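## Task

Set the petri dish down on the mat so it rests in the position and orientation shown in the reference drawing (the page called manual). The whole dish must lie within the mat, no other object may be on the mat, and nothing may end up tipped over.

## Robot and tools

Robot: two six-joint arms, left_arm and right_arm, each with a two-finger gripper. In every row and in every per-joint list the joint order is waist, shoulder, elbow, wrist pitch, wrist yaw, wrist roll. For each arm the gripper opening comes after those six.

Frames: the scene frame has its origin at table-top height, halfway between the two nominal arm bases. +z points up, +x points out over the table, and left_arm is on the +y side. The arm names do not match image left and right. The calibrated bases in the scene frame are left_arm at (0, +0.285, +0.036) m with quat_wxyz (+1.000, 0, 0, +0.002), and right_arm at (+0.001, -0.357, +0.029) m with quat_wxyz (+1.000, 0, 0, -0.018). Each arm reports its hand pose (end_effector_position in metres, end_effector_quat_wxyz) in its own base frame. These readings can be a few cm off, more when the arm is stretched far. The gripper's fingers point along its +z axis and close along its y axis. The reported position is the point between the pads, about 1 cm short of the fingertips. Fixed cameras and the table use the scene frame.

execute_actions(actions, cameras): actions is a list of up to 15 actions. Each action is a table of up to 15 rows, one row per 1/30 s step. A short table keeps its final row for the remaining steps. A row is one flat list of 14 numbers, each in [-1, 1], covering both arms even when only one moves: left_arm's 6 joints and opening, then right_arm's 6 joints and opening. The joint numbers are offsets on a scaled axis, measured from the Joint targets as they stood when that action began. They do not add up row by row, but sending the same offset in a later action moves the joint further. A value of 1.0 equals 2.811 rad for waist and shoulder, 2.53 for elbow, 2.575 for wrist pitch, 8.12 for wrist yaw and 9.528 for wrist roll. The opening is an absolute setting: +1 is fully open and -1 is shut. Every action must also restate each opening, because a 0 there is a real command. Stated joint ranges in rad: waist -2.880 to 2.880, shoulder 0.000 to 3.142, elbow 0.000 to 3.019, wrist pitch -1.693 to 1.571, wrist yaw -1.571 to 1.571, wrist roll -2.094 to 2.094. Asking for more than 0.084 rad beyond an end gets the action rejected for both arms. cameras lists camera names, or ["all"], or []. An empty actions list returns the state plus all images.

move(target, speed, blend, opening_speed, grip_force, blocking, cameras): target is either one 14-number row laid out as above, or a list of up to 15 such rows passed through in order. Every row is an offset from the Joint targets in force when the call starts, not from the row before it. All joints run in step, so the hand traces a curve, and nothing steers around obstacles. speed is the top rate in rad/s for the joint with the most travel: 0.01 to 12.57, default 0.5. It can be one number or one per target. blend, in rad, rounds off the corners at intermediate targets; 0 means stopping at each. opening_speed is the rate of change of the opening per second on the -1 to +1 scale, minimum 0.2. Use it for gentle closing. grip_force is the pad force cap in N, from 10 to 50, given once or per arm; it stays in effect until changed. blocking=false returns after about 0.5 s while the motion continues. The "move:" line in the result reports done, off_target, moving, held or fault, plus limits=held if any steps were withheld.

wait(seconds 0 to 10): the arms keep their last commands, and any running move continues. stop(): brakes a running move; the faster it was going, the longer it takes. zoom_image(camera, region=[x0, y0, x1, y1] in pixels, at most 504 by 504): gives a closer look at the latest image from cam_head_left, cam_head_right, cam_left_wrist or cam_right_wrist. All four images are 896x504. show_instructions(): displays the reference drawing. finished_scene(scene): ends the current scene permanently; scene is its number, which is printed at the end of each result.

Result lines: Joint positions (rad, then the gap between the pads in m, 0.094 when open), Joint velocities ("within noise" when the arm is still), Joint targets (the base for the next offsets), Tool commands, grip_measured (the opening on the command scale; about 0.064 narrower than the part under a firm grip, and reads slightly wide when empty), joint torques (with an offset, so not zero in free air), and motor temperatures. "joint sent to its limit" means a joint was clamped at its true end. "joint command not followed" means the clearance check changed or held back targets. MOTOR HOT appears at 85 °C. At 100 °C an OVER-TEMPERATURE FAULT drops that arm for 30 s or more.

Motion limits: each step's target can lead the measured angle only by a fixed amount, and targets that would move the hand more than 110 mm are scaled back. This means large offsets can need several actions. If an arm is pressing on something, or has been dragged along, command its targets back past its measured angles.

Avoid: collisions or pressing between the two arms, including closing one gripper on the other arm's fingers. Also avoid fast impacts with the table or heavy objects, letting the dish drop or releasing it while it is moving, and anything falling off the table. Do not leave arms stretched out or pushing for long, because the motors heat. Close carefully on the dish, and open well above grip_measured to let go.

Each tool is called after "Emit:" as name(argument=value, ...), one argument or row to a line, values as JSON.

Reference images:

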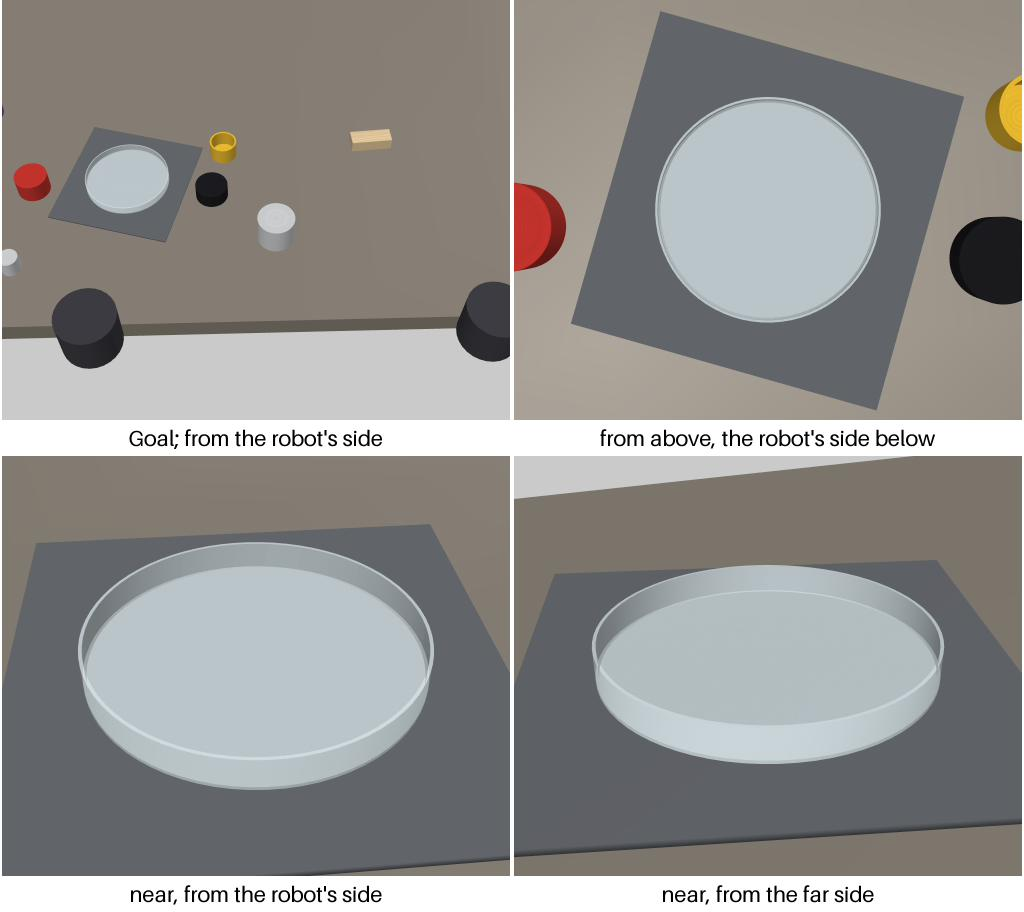

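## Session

Emit:
execute_actions(
  actions=[],
)

Scene clock: 0.00 s.
left_arm: end_effector_position=(+0.1093, -0.5665, +0.2071) grip_measured=+1.000 end_effector_quat_wxyz=(+0.365, +0.688, +0.227, -0.585) | right_arm: end_effector_position=(+0.5945, -0.1539, +0.2693) grip_measured=+1.000 end_effector_quat_wxyz=(+0.157, +0.529, +0.789, -0.269)
Joint positions: left_arm=[-1.099 1.713 0.926 0.661 1.163 0.356 0.094] | right_arm=[-0.084 1.937 1.999 -1.617 0.634 1.091 0.094]
Joint velocities: within noise
Joint torques (N m): no reading
Motor temperatures (°C): left_arm=[21 23 31 24 21 21 20] | right_arm=[21 23 36 21 20 20 23]
Heat: left arm: hottest elbow 31 °C; right arm: hottest elbow 36 °C.
Joint targets: left_arm=[-1.099 1.715 0.945 0.665 1.163 0.356] | right_arm=[-0.084 1.935 2.026 -1.616 0.634 1.091]
Tool commands: left_gripper/opening=+1.0 right_gripper/opening=+1.0
camera_calibration:
cam_left_wrist: T_world_to_cam=[[-0.745117, 0.632178, -0.212491, 0.481714], [0.44718, 0.237188, -0.862422, 0.29824], [-0.494804, -0.737627, -0.45943, -0.183248], [0, 0, 0, 1]] pos_world=[0.134894, -0.510436, 0.275378]
cam_right_wrist: T_world_to_cam=[[-0.920685, -0.306726, 0.241369, 0.437554], [-0.345918, 0.927668, -0.14062, 0.424699], [-0.180778, -0.21296, -0.960191, 0.4233], [0, 0, 0, 1]] pos_world=[0.626284, -0.169624, 0.360558]

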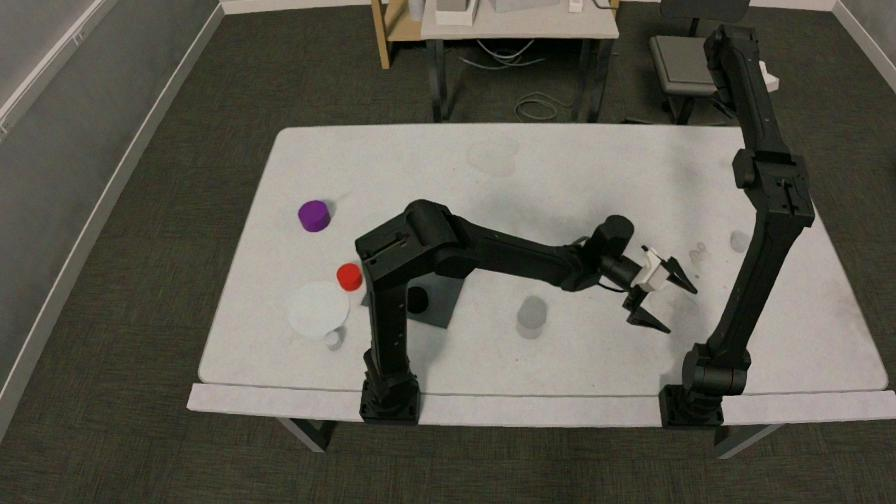

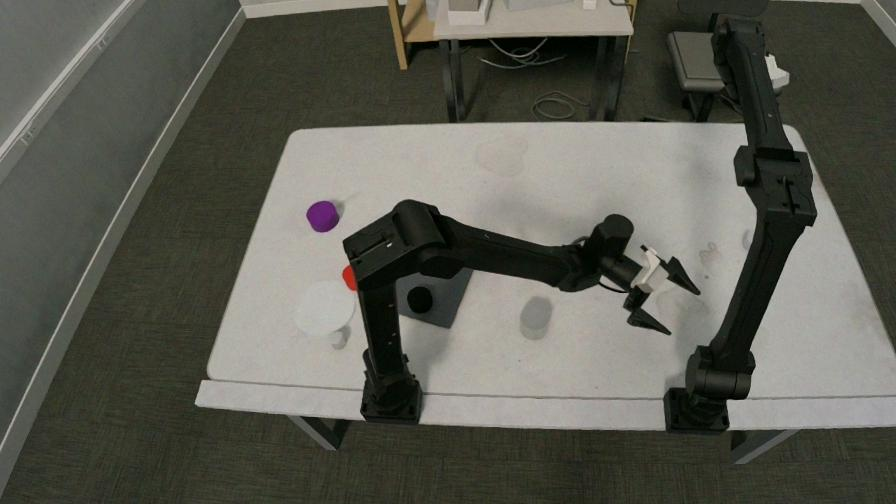

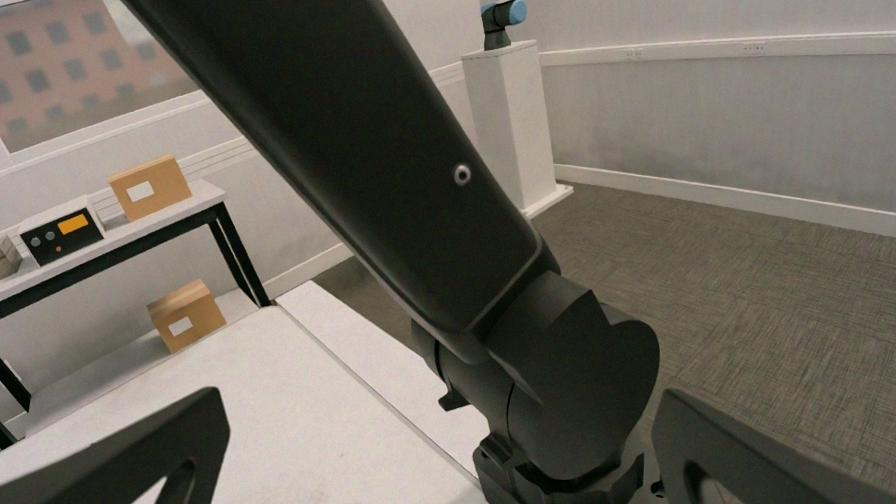

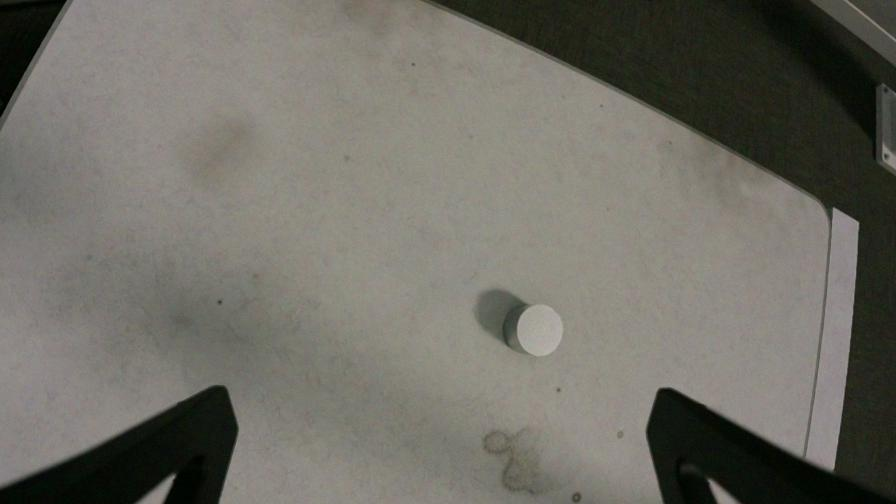

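Emit:
zoom_image(
  camera="cam_head_left",
  region=[270, 240, 390, 360],
)

Emit:
move(
  target=[0.6,-0.16,0,-0.65,-0.143,-0.0374,1,-0.1,-0.3,-0.1,0,-0.078,-0.1145,1],
  speed=0.9,
  cameras=["all"],
)

Scaled by 4.200 from the camera's 896x504 image, which has a finer 1280x720 frame.

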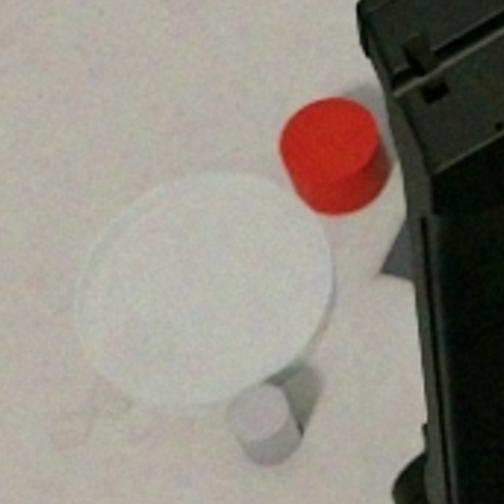

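Scene clock: 11.60 s.
left_arm: end_effector_position=(+0.3264, +0.2139, +0.1390) grip_measured=+1.000 end_effector_quat_wxyz=(+0.106, -0.282, +0.953, +0.030) | right_arm: end_effector_position=(+0.3256, -0.1228, +0.5422) grip_measured=+1.000 end_effector_quat_wxyz=(+0.312, +0.176, +0.932, -0.055)
Joint positions: left_arm=[0.584 1.278 0.926 -0.998 0.005 0.008 0.094] | right_arm=[-0.358 1.084 1.775 -1.617 0.003 0.014 0.094]
Joint torques (N m): left_arm=[0.62 -6.77 9.92 0.34 -0.1 -0.03] | right_arm=[-0.91 -2.78 7.6 0.9 -0.03 -0.11]
Heat: left arm: hottest elbow 33 °C; right arm: hottest elbow 40 °C.
Joint targets: left_arm=[0.588 1.265 0.945 -1.009 0.002 0.000] | right_arm=[-0.365 1.092 1.773 -1.616 0.000 0.000]
move: done
camera_calibration:
cam_left_wrist: T_world_to_cam=[[0.564974, -0.825076, 0.00730114, -0.0108072], [-0.806383, -0.550255, 0.216717, 0.384853], [-0.17479, -0.128327, -0.976207, 0.305581], [0, 0, 0, 1]] pos_world=[0.369857, 0.242065, 0.214985]
cam_right_wrist: T_world_to_cam=[[-0.35168, -0.935816, -0.0238879, 0.0149845], [-0.913929, 0.348754, -0.207615, 0.491307], [0.20262, -0.0511821, -0.977919, 0.547965], [0, 0, 0, 1]] pos_world=[0.34326, -0.129277, 0.638226]

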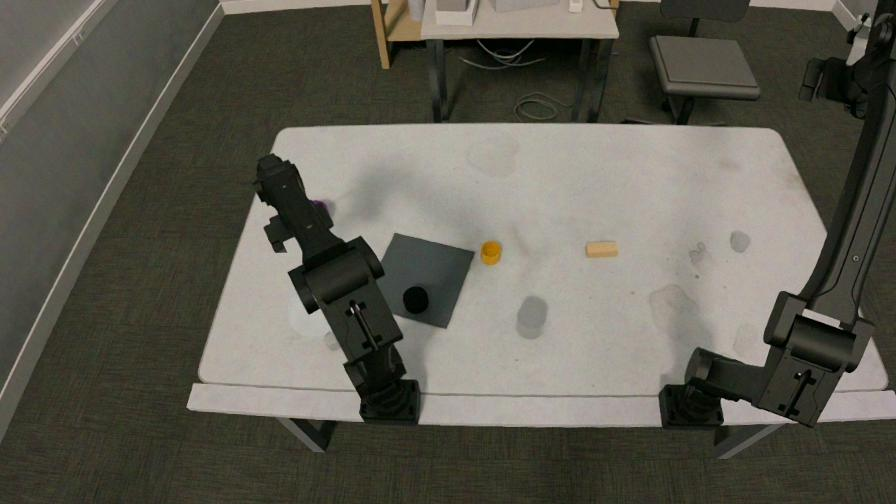

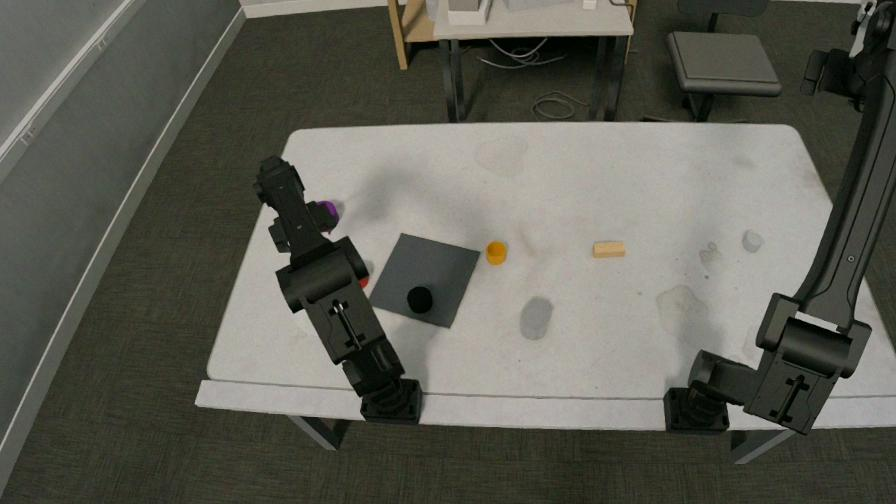

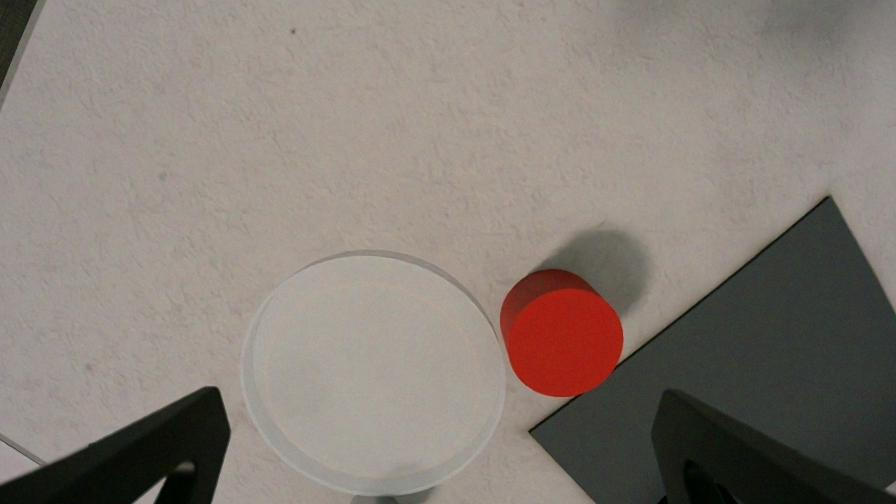

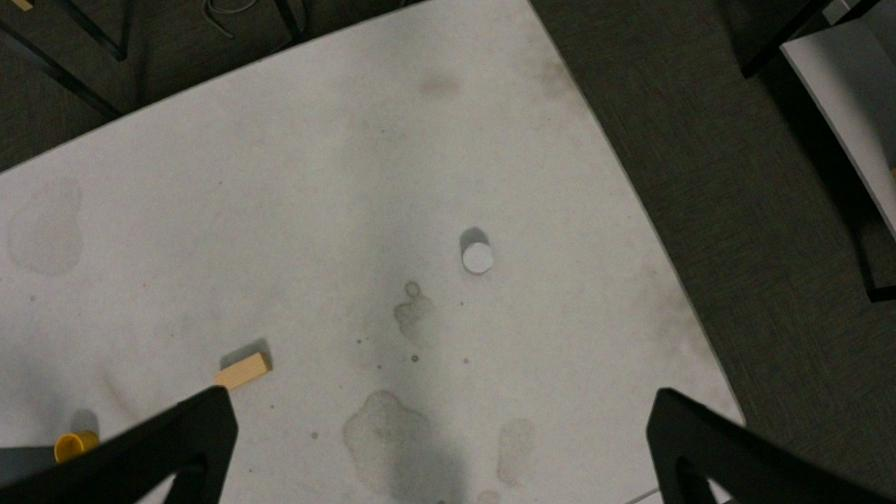

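Emit:
zoom_image(
  camera="cam_left_wrist",
  region=[230, 230, 520, 504],
)

Scaled by 1.738 from the camera's 896x504 image, which has a finer 1280x720 frame.

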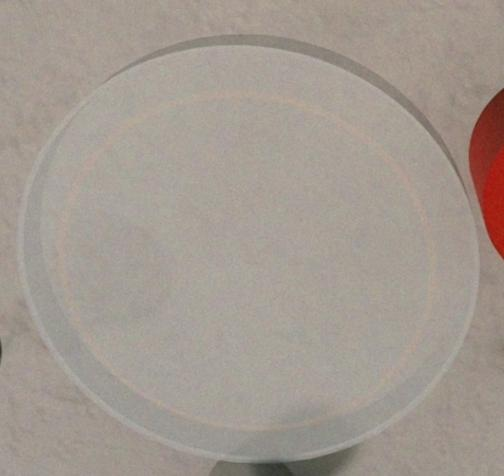

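Emit:
move(
  target=[-0.2803,-0.0943,-0.2154,0.3918,-0.1847,0,1,0,0,0,0,0,0,1],
  speed=0.8,
  cameras=["cam_left_wrist","cam_head_left"],
)

Emit:
zoom_image(
  camera="cam_head_left",
  region=[270, 240, 390, 360],
)

Scene clock: 57.37 s.
left_arm: end_effector_position=(+0.2915, +0.1211, +0.2193) grip_measured=+1.000 end_effector_quat_wxyz=(+0.388, -0.246, +0.680, +0.572) | right_arm: end_effector_position=(+0.3256, -0.1228, +0.5422) grip_measured=+1.000 end_effector_quat_wxyz=(+0.312, +0.176, +0.932, -0.056)
Joint positions: left_arm=[-0.187 1.013 0.407 -0.017 -1.495 0.007 0.094] | right_arm=[-0.358 1.084 1.775 -1.617 0.003 0.014 0.094]
Joint torques (N m): left_arm=[-0.56 -3.02 7.27 2 -0.62 -0.06] | right_arm=[-0.91 -2.84 7.56 0.91 -0.03 -0.09]
Motor temperatures (°C): left_arm=[21 24 38 24 21 21 19] | right_arm=[21 23 44 21 20 20 22]
Heat: left arm: hottest elbow 38 °C; right arm: hottest elbow 44 °C.
Joint targets: left_arm=[-0.200 1.000 0.400 0.000 -1.498 0.000] | right_arm=[-0.365 1.092 1.773 -1.616 0.000 0.000]
move: done
camera_calibration:
cam_left_wrist: T_world_to_cam=[[0.792557, -0.225577, -0.566541, -0.0813497], [-0.609589, -0.317441, -0.726383, 0.409523], [-0.0159877, 0.921057, -0.389099, 0.0639019], [0, 0, 0, 1]] pos_world=[0.315137, 0.0527915, 0.276247]
Images, in order (width x height): cam_head_left 896x504, cam_left_wrist 896x504.

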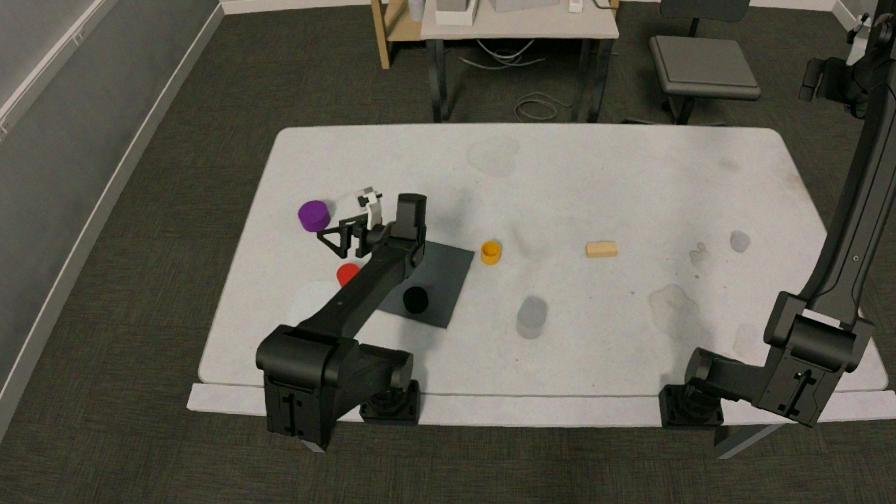

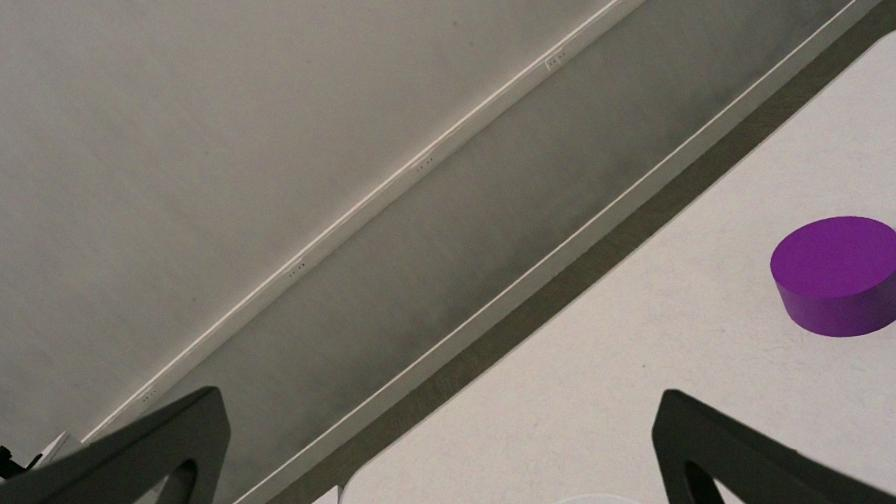

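Scaled by 4.200 from the camera's 896x504 image, which has a finer 1280x720 frame.

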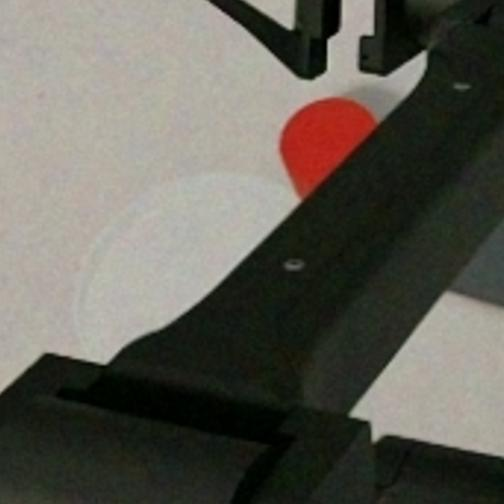

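Emit:
move(
  target=[-0.2,0,0,0,0,0,1,0,0,0,0,0,0,1],
  speed=0.8,
  cameras=["cam_left_wrist","cam_head_left"],
)

Emit:
zoom_image(
  camera="cam_head_left",
  region=[270, 240, 390, 360],
)

Scene clock: 67.13 s.
left_arm: end_effector_position=(+0.3109, -0.0534, +0.2192) grip_measured=+1.000 end_effector_quat_wxyz=(+0.532, -0.047, +0.721, +0.442) | right_arm: end_effector_position=(+0.3256, -0.1228, +0.5422) grip_measured=+1.000 end_effector_quat_wxyz=(+0.312, +0.176, +0.932, -0.056)
Joint positions: left_arm=[-0.751 1.013 0.407 -0.017 -1.496 0.007 0.094] | right_arm=[-0.358 1.084 1.775 -1.617 0.003 0.014 0.094]
Joint torques (N m): left_arm=[-0.38 -3.02 7.28 1.96 -0.6 -0.06] | right_arm=[-0.91 -2.9 7.56 0.9 -0.03 -0.09]
Heat: left arm: hottest elbow 38 °C; right arm: hottest elbow 44 °C.
Joint targets: left_arm=[-0.762 1.000 0.400 0.000 -1.498 0.000] | right_arm=[-0.365 1.092 1.773 -1.616 0.000 0.000]
move: done
camera_calibration:
cam_left_wrist: T_world_to_cam=[[0.549663, -0.613881, -0.566587, -0.0813758], [-0.684685, 0.0575291, -0.726565, 0.409375], [0.478619, 0.7873, -0.388693, 0.0638472], [0, 0, 0, 1]] pos_world=[0.294464, -0.123773, 0.276148]
Images, in order (width x height): cam_head_left 896x504, cam_left_wrist 896x504.

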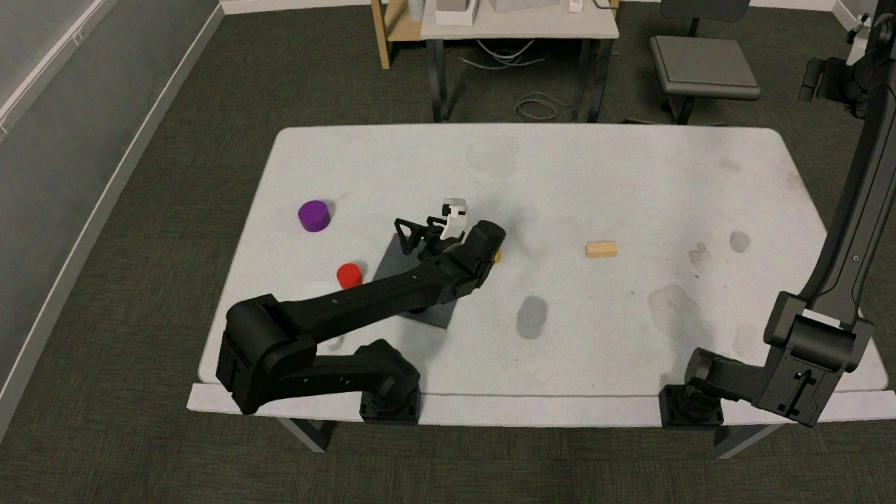

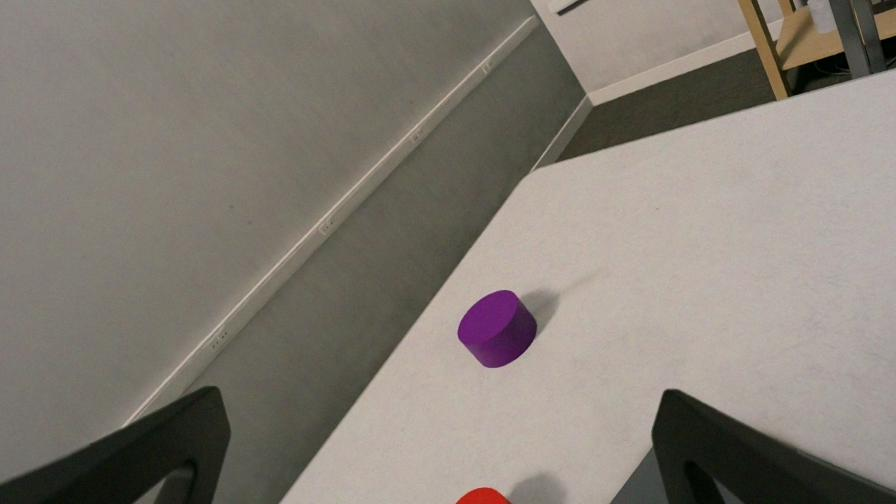

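Scaled by 4.200 from the camera's 896x504 image, which has a finer 1280x720 frame.

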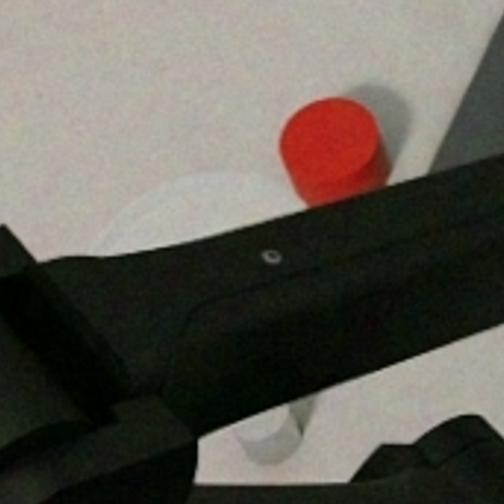

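Emit:
move(
  target=[0.5201,0.0957,0.1926,-0.4617,0.1845,0,0.1,0,0,0,0,0,0,1],
  speed=1,
  cameras=["cam_left_wrist"],
)

Emit:
zoom_image(
  camera="cam_left_wrist",
  region=[200, 100, 700, 504],
)

Scene clock: 80.73 s.
left_arm: end_effector_position=(+0.2403, +0.1989, +0.1103) grip_measured=+0.102 end_effector_quat_wxyz=(-0.010, -0.336, +0.942, -0.002) | right_arm: end_effector_position=(+0.3256, -0.1228, +0.5422) grip_measured=+1.000 end_effector_quat_wxyz=(+0.312, +0.176, +0.932, -0.056)
Joint positions: left_arm=[0.691 1.251 0.838 -1.178 -0.002 0.006 0.052] | right_arm=[-0.358 1.084 1.775 -1.617 0.003 0.014 0.094]
Joint torques (N m): left_arm=[0.91 -3.72 11.74 0.06 0.16 0] | right_arm=[-0.91 -2.9 7.56 0.91 -0.03 -0.09]
Heat: left arm: hottest elbow 38 °C; right arm: hottest elbow 44 °C.
Joint targets: left_arm=[0.700 1.269 0.887 -1.189 0.001 0.000] | right_arm=[-0.365 1.092 1.773 -1.616 0.000 0.000]
move: off_target (left_arm); left_arm: the elbow is farthest, 0.049 rad from its target
camera_calibration:
cam_left_wrist: T_world_to_cam=[[0.652899, -0.757433, -0.00425257, -0.00768019], [-0.677803, -0.586747, 0.443071, 0.264911], [-0.338091, -0.286398, -0.896477, 0.322491], [0, 0, 0, 1]] pos_world=[0.293603, 0.241979, 0.171699]
Images, in order (width x height): cam_left_wrist 896x504.

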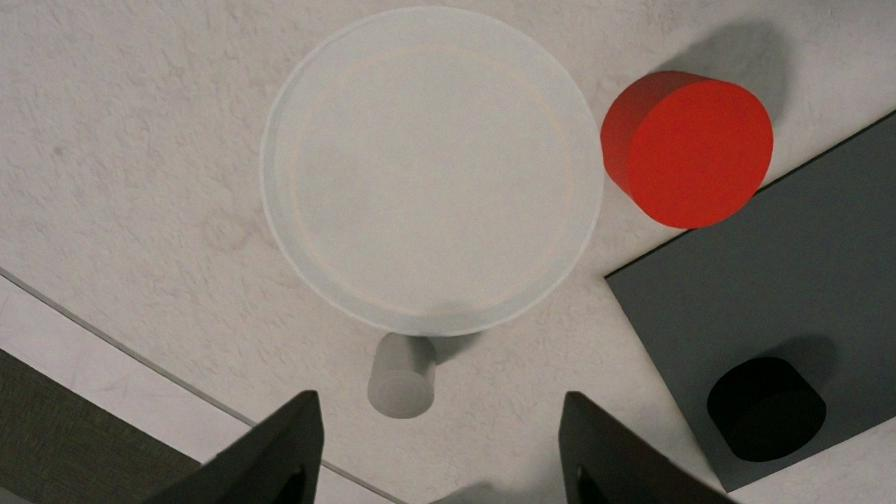

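Scaled by 1.008 from the camera's 896x504 image, which has a finer 1280x720 frame.

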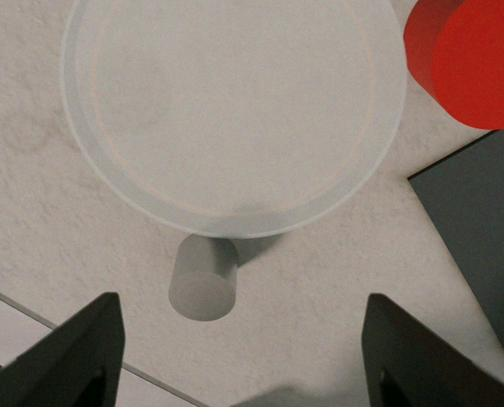

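Emit:
move(
  target=[-0.0957,-0.0646,-0.1002,0.0281,0,-0.1114,0.0,0,0,0,0,0,0,1],
  speed=0.6,
  cameras=["cam_left_wrist"],
)

Scene clock: 158.53 s.
left_arm: end_effector_position=(+0.2246, +0.1069, +0.0812) grip_measured=+0.002 end_effector_quat_wxyz=(+0.009, +0.681, -0.732, -0.004) | right_arm: end_effector_position=(+0.3256, -0.1228, +0.5422) grip_measured=+1.000 end_effector_quat_wxyz=(+0.312, +0.176, +0.932, -0.056)
Joint positions: left_arm=[0.445 1.102 0.641 -1.128 -0.002 -1.053 0.047] | right_arm=[-0.358 1.084 1.775 -1.617 0.003 0.014 0.094]
Joint torques (N m): left_arm=[-0.62 -3.96 7.02 0.8 0.05 0.01] | right_arm=[-0.85 -2.9 7.56 0.9 -0.02 -0.09]
Motor temperatures (°C): left_arm=[21 23 48 24 21 21 19] | right_arm=[21 23 45 21 20 20 22]
Heat: left arm: hottest elbow 48 °C; right arm: hottest elbow 45 °C.
Joint targets: left_arm=[0.431 1.088 0.634 -1.117 0.001 -1.062] | right_arm=[-0.365 1.092 1.773 -1.616 0.000 0.000]
move: done
camera_calibration:
cam_left_wrist: T_world_to_cam=[[0.998708, -0.0472256, -0.0187689, -0.219629], [-0.034529, -0.901585, 0.431221, 0.103232], [-0.0372865, -0.430016, -0.902051, 0.213049], [0, 0, 0, 1]] pos_world=[0.230854, 0.174315, 0.143543]
Images, in order (width x height): cam_left_wrist 896x504.

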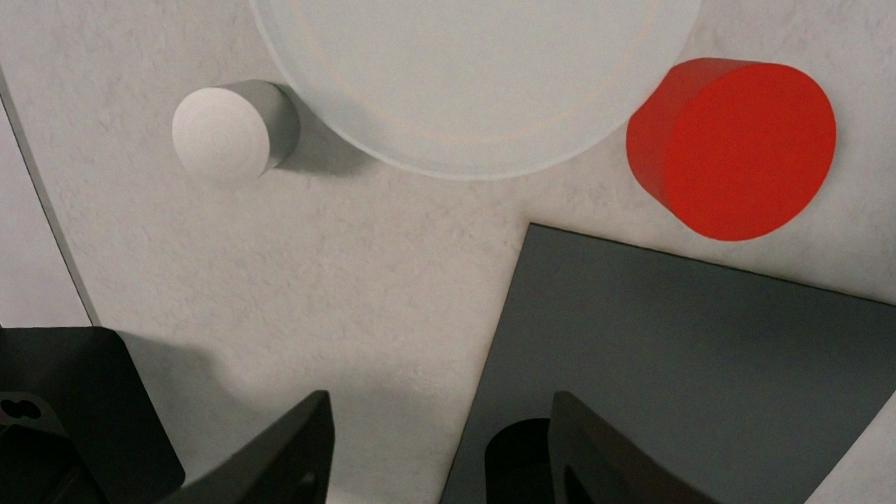

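Emit:
move(
  target=[-0.011,0.0921,-0.0638,0.1633,0,-0.001,0.0,0,0,0,0,0,0,1],
  speed=0.3,
  cameras=["cam_left_wrist"],
)

Scene clock: 176.77 s.
left_arm: end_effector_position=(+0.2303, +0.1011, -0.0211) grip_measured=+0.002 end_effector_quat_wxyz=(+0.005, -0.673, +0.739, -0.001) | right_arm: end_effector_position=(+0.3256, -0.1228, +0.5422) grip_measured=+1.000 end_effector_quat_wxyz=(+0.312, +0.176, +0.932, -0.056)
Joint positions: left_arm=[0.414 1.331 0.478 -0.708 -0.002 -1.063 0.047] | right_arm=[-0.358 1.084 1.775 -1.617 0.003 0.014 0.094]
Joint torques (N m): left_arm=[-0.62 -2.78 5.15 0.88 0.05 -0.02] | right_arm=[-0.91 -2.84 7.56 0.91 -0.03 -0.09]
Heat: left arm: hottest elbow 45 °C; right arm: hottest elbow 45 °C.
Joint targets: left_arm=[0.400 1.346 0.473 -0.696 0.001 -1.071] | right_arm=[-0.365 1.092 1.773 -1.616 0.000 0.000]
move: done
camera_calibration:
cam_left_wrist: T_world_to_cam=[[0.997713, -0.0673196, 0.00613859, -0.224762], [-0.0636858, -0.905626, 0.419269, 0.149225], [-0.0226658, -0.418701, -0.907841, 0.113763], [0, 0, 0, 1]] pos_world=[0.23633, 0.167643, 0.0420932]
Images, in order (width x height): cam_left_wrist 896x504.

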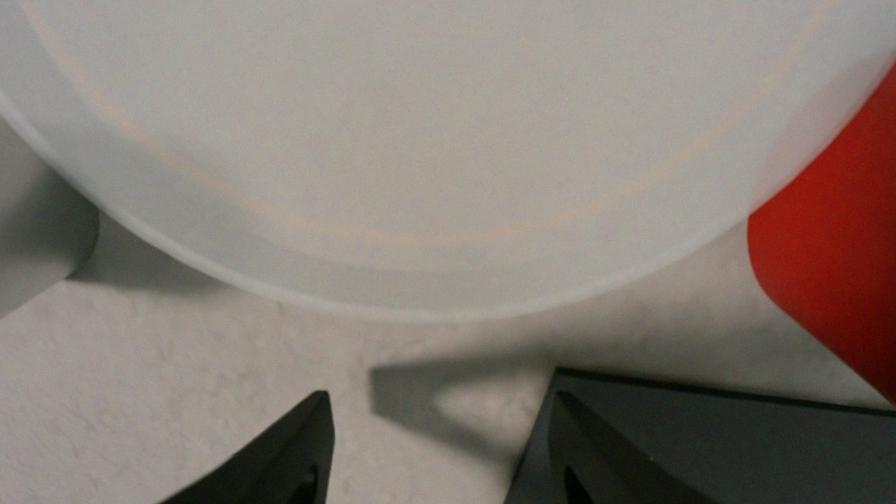

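Emit:
move(
  target=[
    [0.0275,0.0114,0.0176,0,0,0.0081,0.0,0,0,0,0,0,0,1],
    [0.1182,0.0676,0.0921,-0.0058,0,0.0436,0.0,0,0,0,0,0,0,1],
  ],
  speed=0.12,
  blend=[0.03,0],
  cameras=["cam_left_wrist","cam_head_left"],
)

Scene clock: 202.20 s.
left_arm: end_effector_position=(+0.2443, +0.2133, -0.0226) grip_measured=+0.002 end_effector_quat_wxyz=(+0.006, -0.638, +0.770, +0.001) | right_arm: end_effector_position=(+0.3256, -0.1228, +0.5422) grip_measured=+1.000 end_effector_quat_wxyz=(+0.312, +0.176, +0.932, -0.056)
Joint positions: left_arm=[0.719 1.517 0.667 -0.708 -0.001 -0.665 0.047] | right_arm=[-0.358 1.084 1.775 -1.617 0.003 0.014 0.094]
Joint torques (N m): left_arm=[1.26 -4.95 8.76 0.28 0.03 0.19] | right_arm=[-0.91 -2.9 7.54 0.91 -0.02 -0.09]
Motor temperatures (°C): left_arm=[21 23 42 24 21 21 19] | right_arm=[21 23 45 21 20 20 22]
Heat: left arm: hottest elbow 42 °C; right arm: hottest elbow 45 °C.
Joint targets: left_arm=[0.732 1.537 0.706 -0.711 0.001 -0.656] | right_arm=[-0.365 1.092 1.773 -1.616 0.000 0.000]
move: off_target (left_arm); left_arm: the elbow is farthest, 0.039 rad from its target
camera_calibration:
cam_left_wrist: T_world_to_cam=[[0.987078, -0.160141, 0.00570696, -0.208744], [-0.147982, -0.897316, 0.415843, 0.271012], [-0.0614726, -0.411314, -0.909418, 0.167563], [0, 0, 0, 1]] pos_world=[0.256452, 0.278676, 0.0408778]
Images, in order (width x height): cam_head_left 896x504, cam_left_wrist 896x504.

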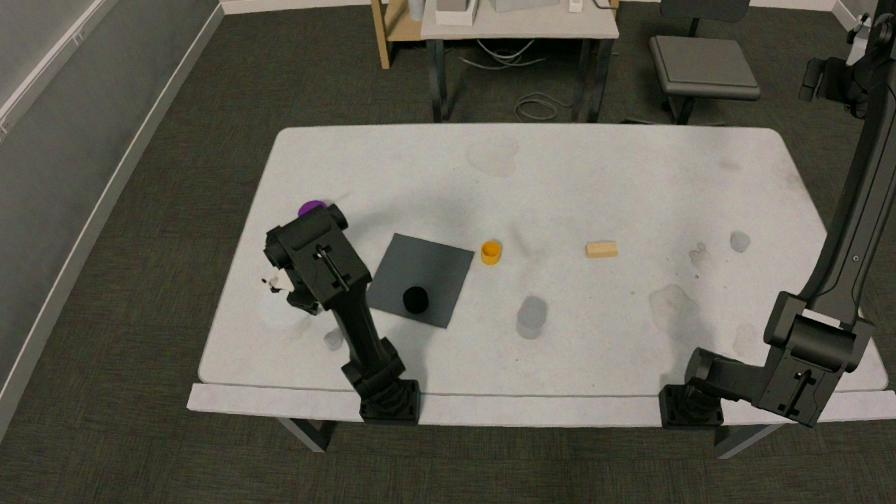

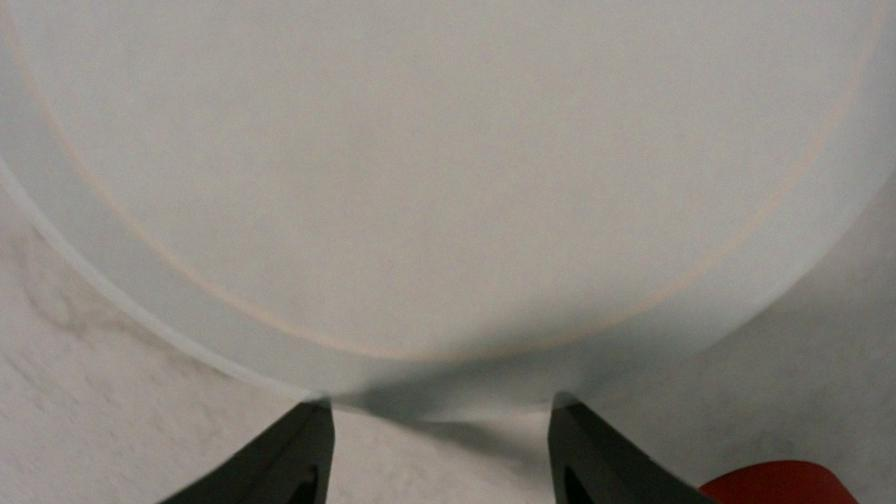

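Emit:
move(
  target=[
    [0.0455,0.0739,0.1123,-0.0292,0,0.0323,0.0,0,0,0,0,0,0,1],
  ],
  speed=0.12,
)

Emit:
move(
  target=[0,-0.14,0,-0.1,0,0,0.0,0,0,0,0,0,0,1],
  speed=0.5,
  cameras=["cam_left_wrist"],
)

Scene clock: 215.57 s.
left_arm: end_effector_position=(+0.2811, +0.3177, -0.0196) grip_measured=+0.002 end_effector_quat_wxyz=(+0.010, -0.567, +0.824, +0.003) | right_arm: end_effector_position=(+0.3256, -0.1228, +0.5422) grip_measured=+1.000 end_effector_quat_wxyz=(+0.312, +0.176, +0.932, -0.056)
Joint positions: left_arm=[0.847 1.72 0.948 -0.777 -0.001 -0.357 0.047] | right_arm=[-0.358 1.084 1.775 -1.617 0.003 0.014 0.094]
Joint torques (N m): left_arm=[1.26 -7.71 9.48 0.06 0.06 0.17] | right_arm=[-0.85 -2.84 7.54 0.9 -0.02 -0.09]
Heat: left arm: hottest elbow 41 °C; right arm: hottest elbow 45 °C.
Joint targets: left_arm=[0.861 1.744 0.989 -0.786 0.001 -0.348] | right_arm=[-0.365 1.092 1.773 -1.616 0.000 0.000]
move: off_target (left_arm); left_arm: the elbow is farthest, 0.042 rad from its target

Scene clock: 216.93 s.
left_arm: end_effector_position=(+0.2586, +0.2922, +0.1171) grip_measured=+0.002 end_effector_quat_wxyz=(+0.062, -0.565, +0.823, +0.016) | right_arm: end_effector_position=(+0.3256, -0.1228, +0.5422) grip_measured=+1.000 end_effector_quat_wxyz=(+0.312, +0.176, +0.932, -0.056)
Joint positions: left_arm=[0.847 1.357 0.948 -1.033 -0.001 -0.356 0.047] | right_arm=[-0.358 1.084 1.775 -1.617 0.003 0.014 0.094]
Joint torques (N m): left_arm=[1.26 -7 11.38 0.17 0.06 0.14] | right_arm=[-0.85 -2.9 7.56 0.91 -0.03 -0.09]
Heat: left arm: hottest elbow 41 °C; right arm: hottest elbow 45 °C.
Joint targets: left_arm=[0.861 1.351 0.989 -1.044 0.001 -0.348] | right_arm=[-0.365 1.092 1.773 -1.616 0.000 0.000]
move: off_target (left_arm); left_arm: the elbow is farthest, 0.041 rad from its target
camera_calibration:
cam_left_wrist: T_world_to_cam=[[0.940342, -0.337145, 0.0457145, -0.151911], [-0.33398, -0.889064, 0.313085, 0.343606], [-0.0649119, -0.309675, -0.948624, 0.303799], [0, 0, 0, 1]] pos_world=[0.277326, 0.348351, 0.187558]
Images, in order (width x height): cam_left_wrist 896x504.

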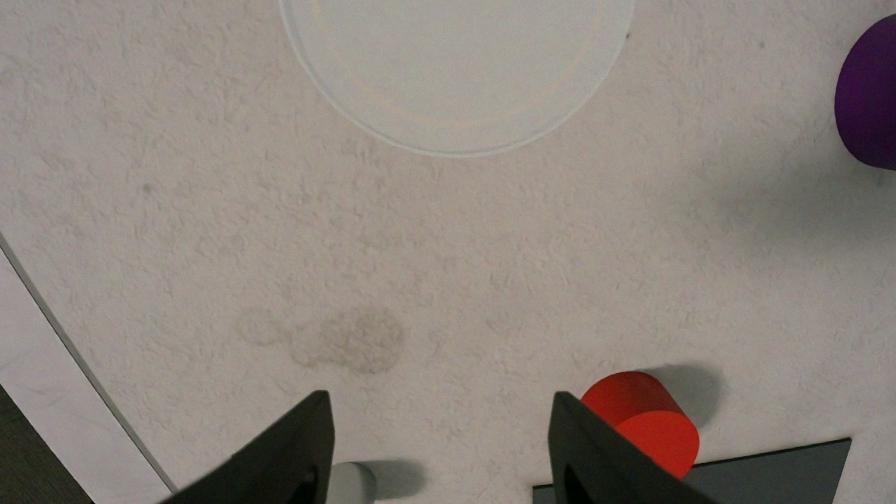

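Emit:
move(
  target=[
    [0.034,0.0495,0.0118,-0.0216,0,0.0565,0.0,0,0,0,0,0,0,1],
    [0.034,0.1222,-0.0405,0.109,0,0.0565,0.0,0,0,0,0,0,0,1],
    [0.0229,0.1847,0.0761,0.0715,0,0.0534,0.0,0,0,0,0,0,0,1],
    [0.034,0.0495,0.0118,-0.0216,0,0.0565,0.0,0,0,0,0,0,0,1],
  ],
  speed=[0.5,0.3,0.1,0.4],
  cameras=["cam_left_wrist","cam_head_left"],
)

Emit:
zoom_image(
  camera="cam_head_left",
  region=[190, 200, 390, 360],
)

Scene clock: 254.03 s.
left_arm: end_effector_position=(+0.2377, +0.3272, +0.0908) grip_measured=+0.002 end_effector_quat_wxyz=(+0.003, -0.372, +0.928, +0.002) | right_arm: end_effector_position=(+0.3256, -0.1228, +0.5422) grip_measured=+1.000 end_effector_quat_wxyz=(+0.312, +0.176, +0.932, -0.056)
Joint positions: left_arm=[0.943 1.5 1.026 -1.089 -0.001 0.182 0.047] | right_arm=[-0.358 1.084 1.775 -1.617 0.003 0.014 0.094]
Joint torques (N m): left_arm=[1.2 -8.7 7.06 -0.03 0.1 0.15] | right_arm=[-0.91 -2.9 7.56 0.91 -0.03 -0.09]
Heat: left arm: hottest elbow 43 °C; right arm: hottest elbow 45 °C.
Joint targets: left_arm=[0.956 1.490 1.019 -1.099 0.001 0.190] | right_arm=[-0.365 1.092 1.773 -1.616 0.000 0.000]
move: done
camera_calibration:
cam_left_wrist: T_world_to_cam=[[0.708556, -0.705646, -0.00356599, 0.060848], [-0.639934, -0.644686, 0.418167, 0.359166], [-0.297377, -0.294013, -0.908363, 0.334735], [0, 0, 0, 1]] pos_world=[0.286271, 0.372903, 0.154086]
Images, in order (width x height): cam_head_left 896x504, cam_left_wrist 896x504.

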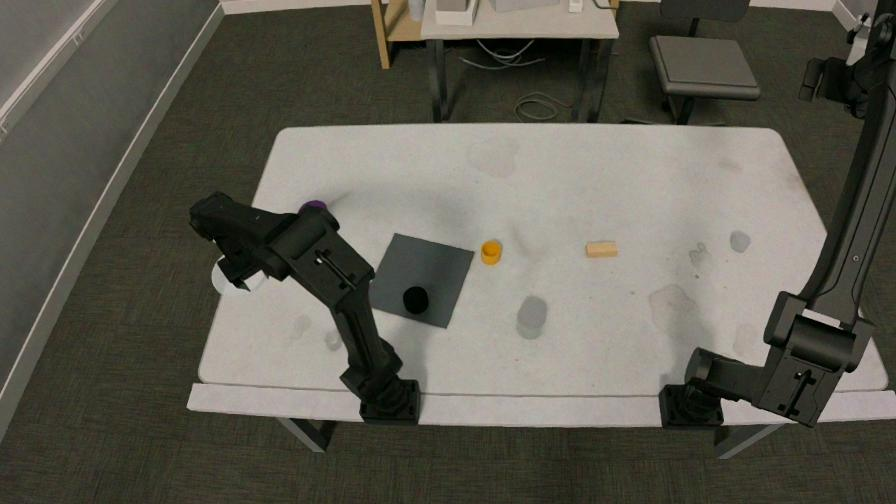

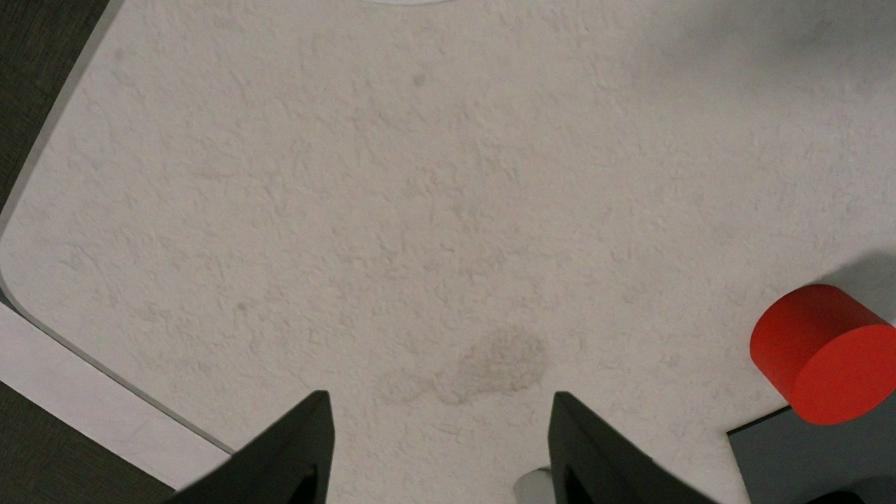

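Scaled by 2.520 from the camera's 896x504 image, which has a finer 1280x720 frame.

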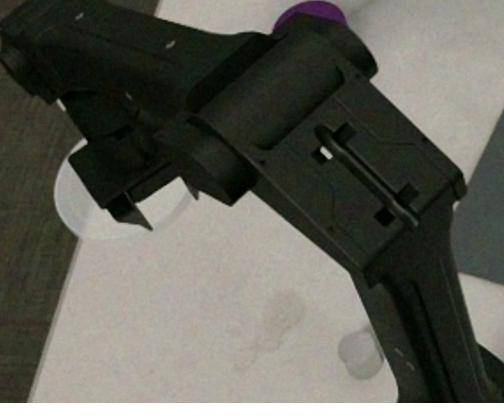

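Emit:
move(
  target=[
    [0,0.0727,-0.0523,0.1306,0,0,0.0,0,0,0,0,0,0,1],
    [-0.0129,0.1451,0.083,0.0871,0,-0.0036,0.0,0,0,0,0,0,0,1],
    [0,0.0727,-0.0523,0.1306,0,0,0.0,0,0,0,0,0,0,1],
    [0.0,-0.05,0.0,-0.0216,0,0.0,0.0,0,0,0,0,0,0,1],
  ],
  speed=[0.3,0.1,0.3,0.5],
  cameras=["cam_left_wrist","cam_head_left"],
)

Emit:
zoom_image(
  camera="cam_head_left",
  region=[190, 200, 390, 360],
)

Scene clock: 286.87 s.
left_arm: end_effector_position=(+0.2204, +0.3023, +0.1268) grip_measured=+0.002 end_effector_quat_wxyz=(+0.021, -0.371, +0.928, +0.013) | right_arm: end_effector_position=(+0.3256, -0.1228, +0.5422) grip_measured=+1.000 end_effector_quat_wxyz=(+0.312, +0.176, +0.932, -0.056)
Joint positions: left_arm=[0.942 1.354 0.977 -1.144 -0.001 0.182 0.047] | right_arm=[-0.358 1.084 1.775 -1.617 0.003 0.014 0.094]
Joint torques (N m): left_arm=[1.32 -6.71 11.43 0.03 0.08 0.14] | right_arm=[-0.91 -2.9 7.54 0.91 -0.03 -0.09]
Heat: left arm: hottest elbow 41 °C; right arm: hottest elbow 46 °C.
Joint targets: left_arm=[0.956 1.349 1.020 -1.155 0.000 0.190] | right_arm=[-0.365 1.092 1.773 -1.616 0.000 0.000]
move: off_target (left_arm); left_arm: the elbow is farthest, 0.042 rad from its target
camera_calibration:
cam_left_wrist: T_world_to_cam=[[0.707361, -0.706786, -0.00968915, 0.0570303], [-0.651162, -0.656903, 0.380087, 0.328064], [-0.275005, -0.26255, -0.9249, 0.342696], [0, 0, 0, 1]] pos_world=[0.267525, 0.345789, 0.192819]
Images, in order (width x height): cam_head_left 896x504, cam_left_wrist 896x504.

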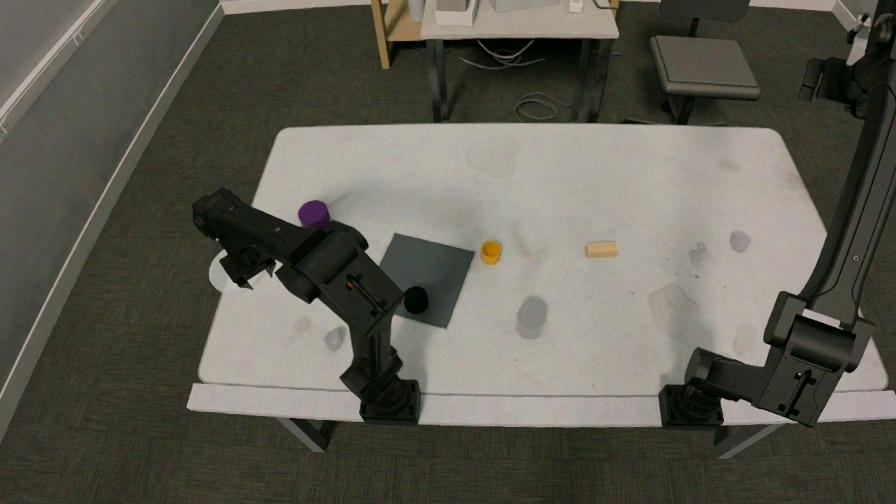

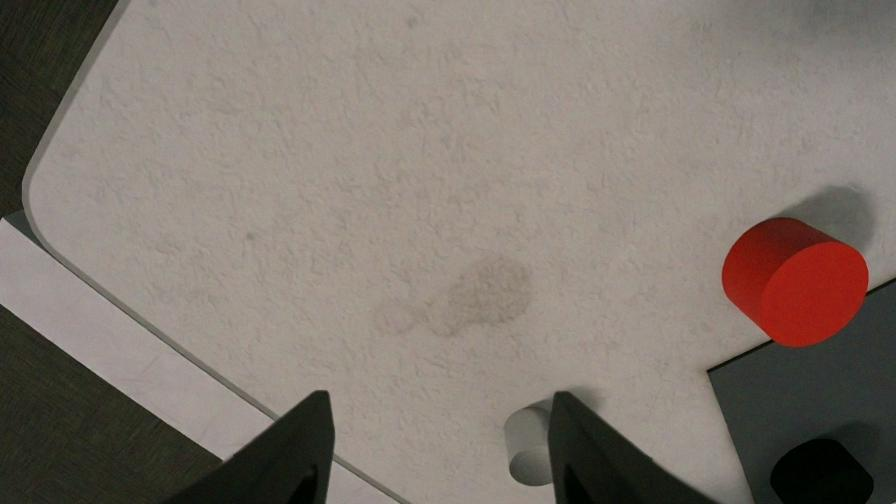

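Scaled by 2.520 from the camera's 896x504 image, which has a finer 1280x720 frame.

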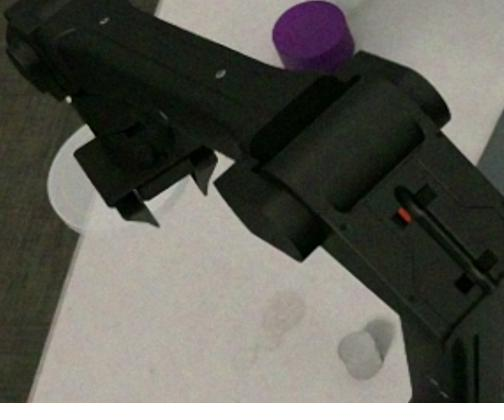

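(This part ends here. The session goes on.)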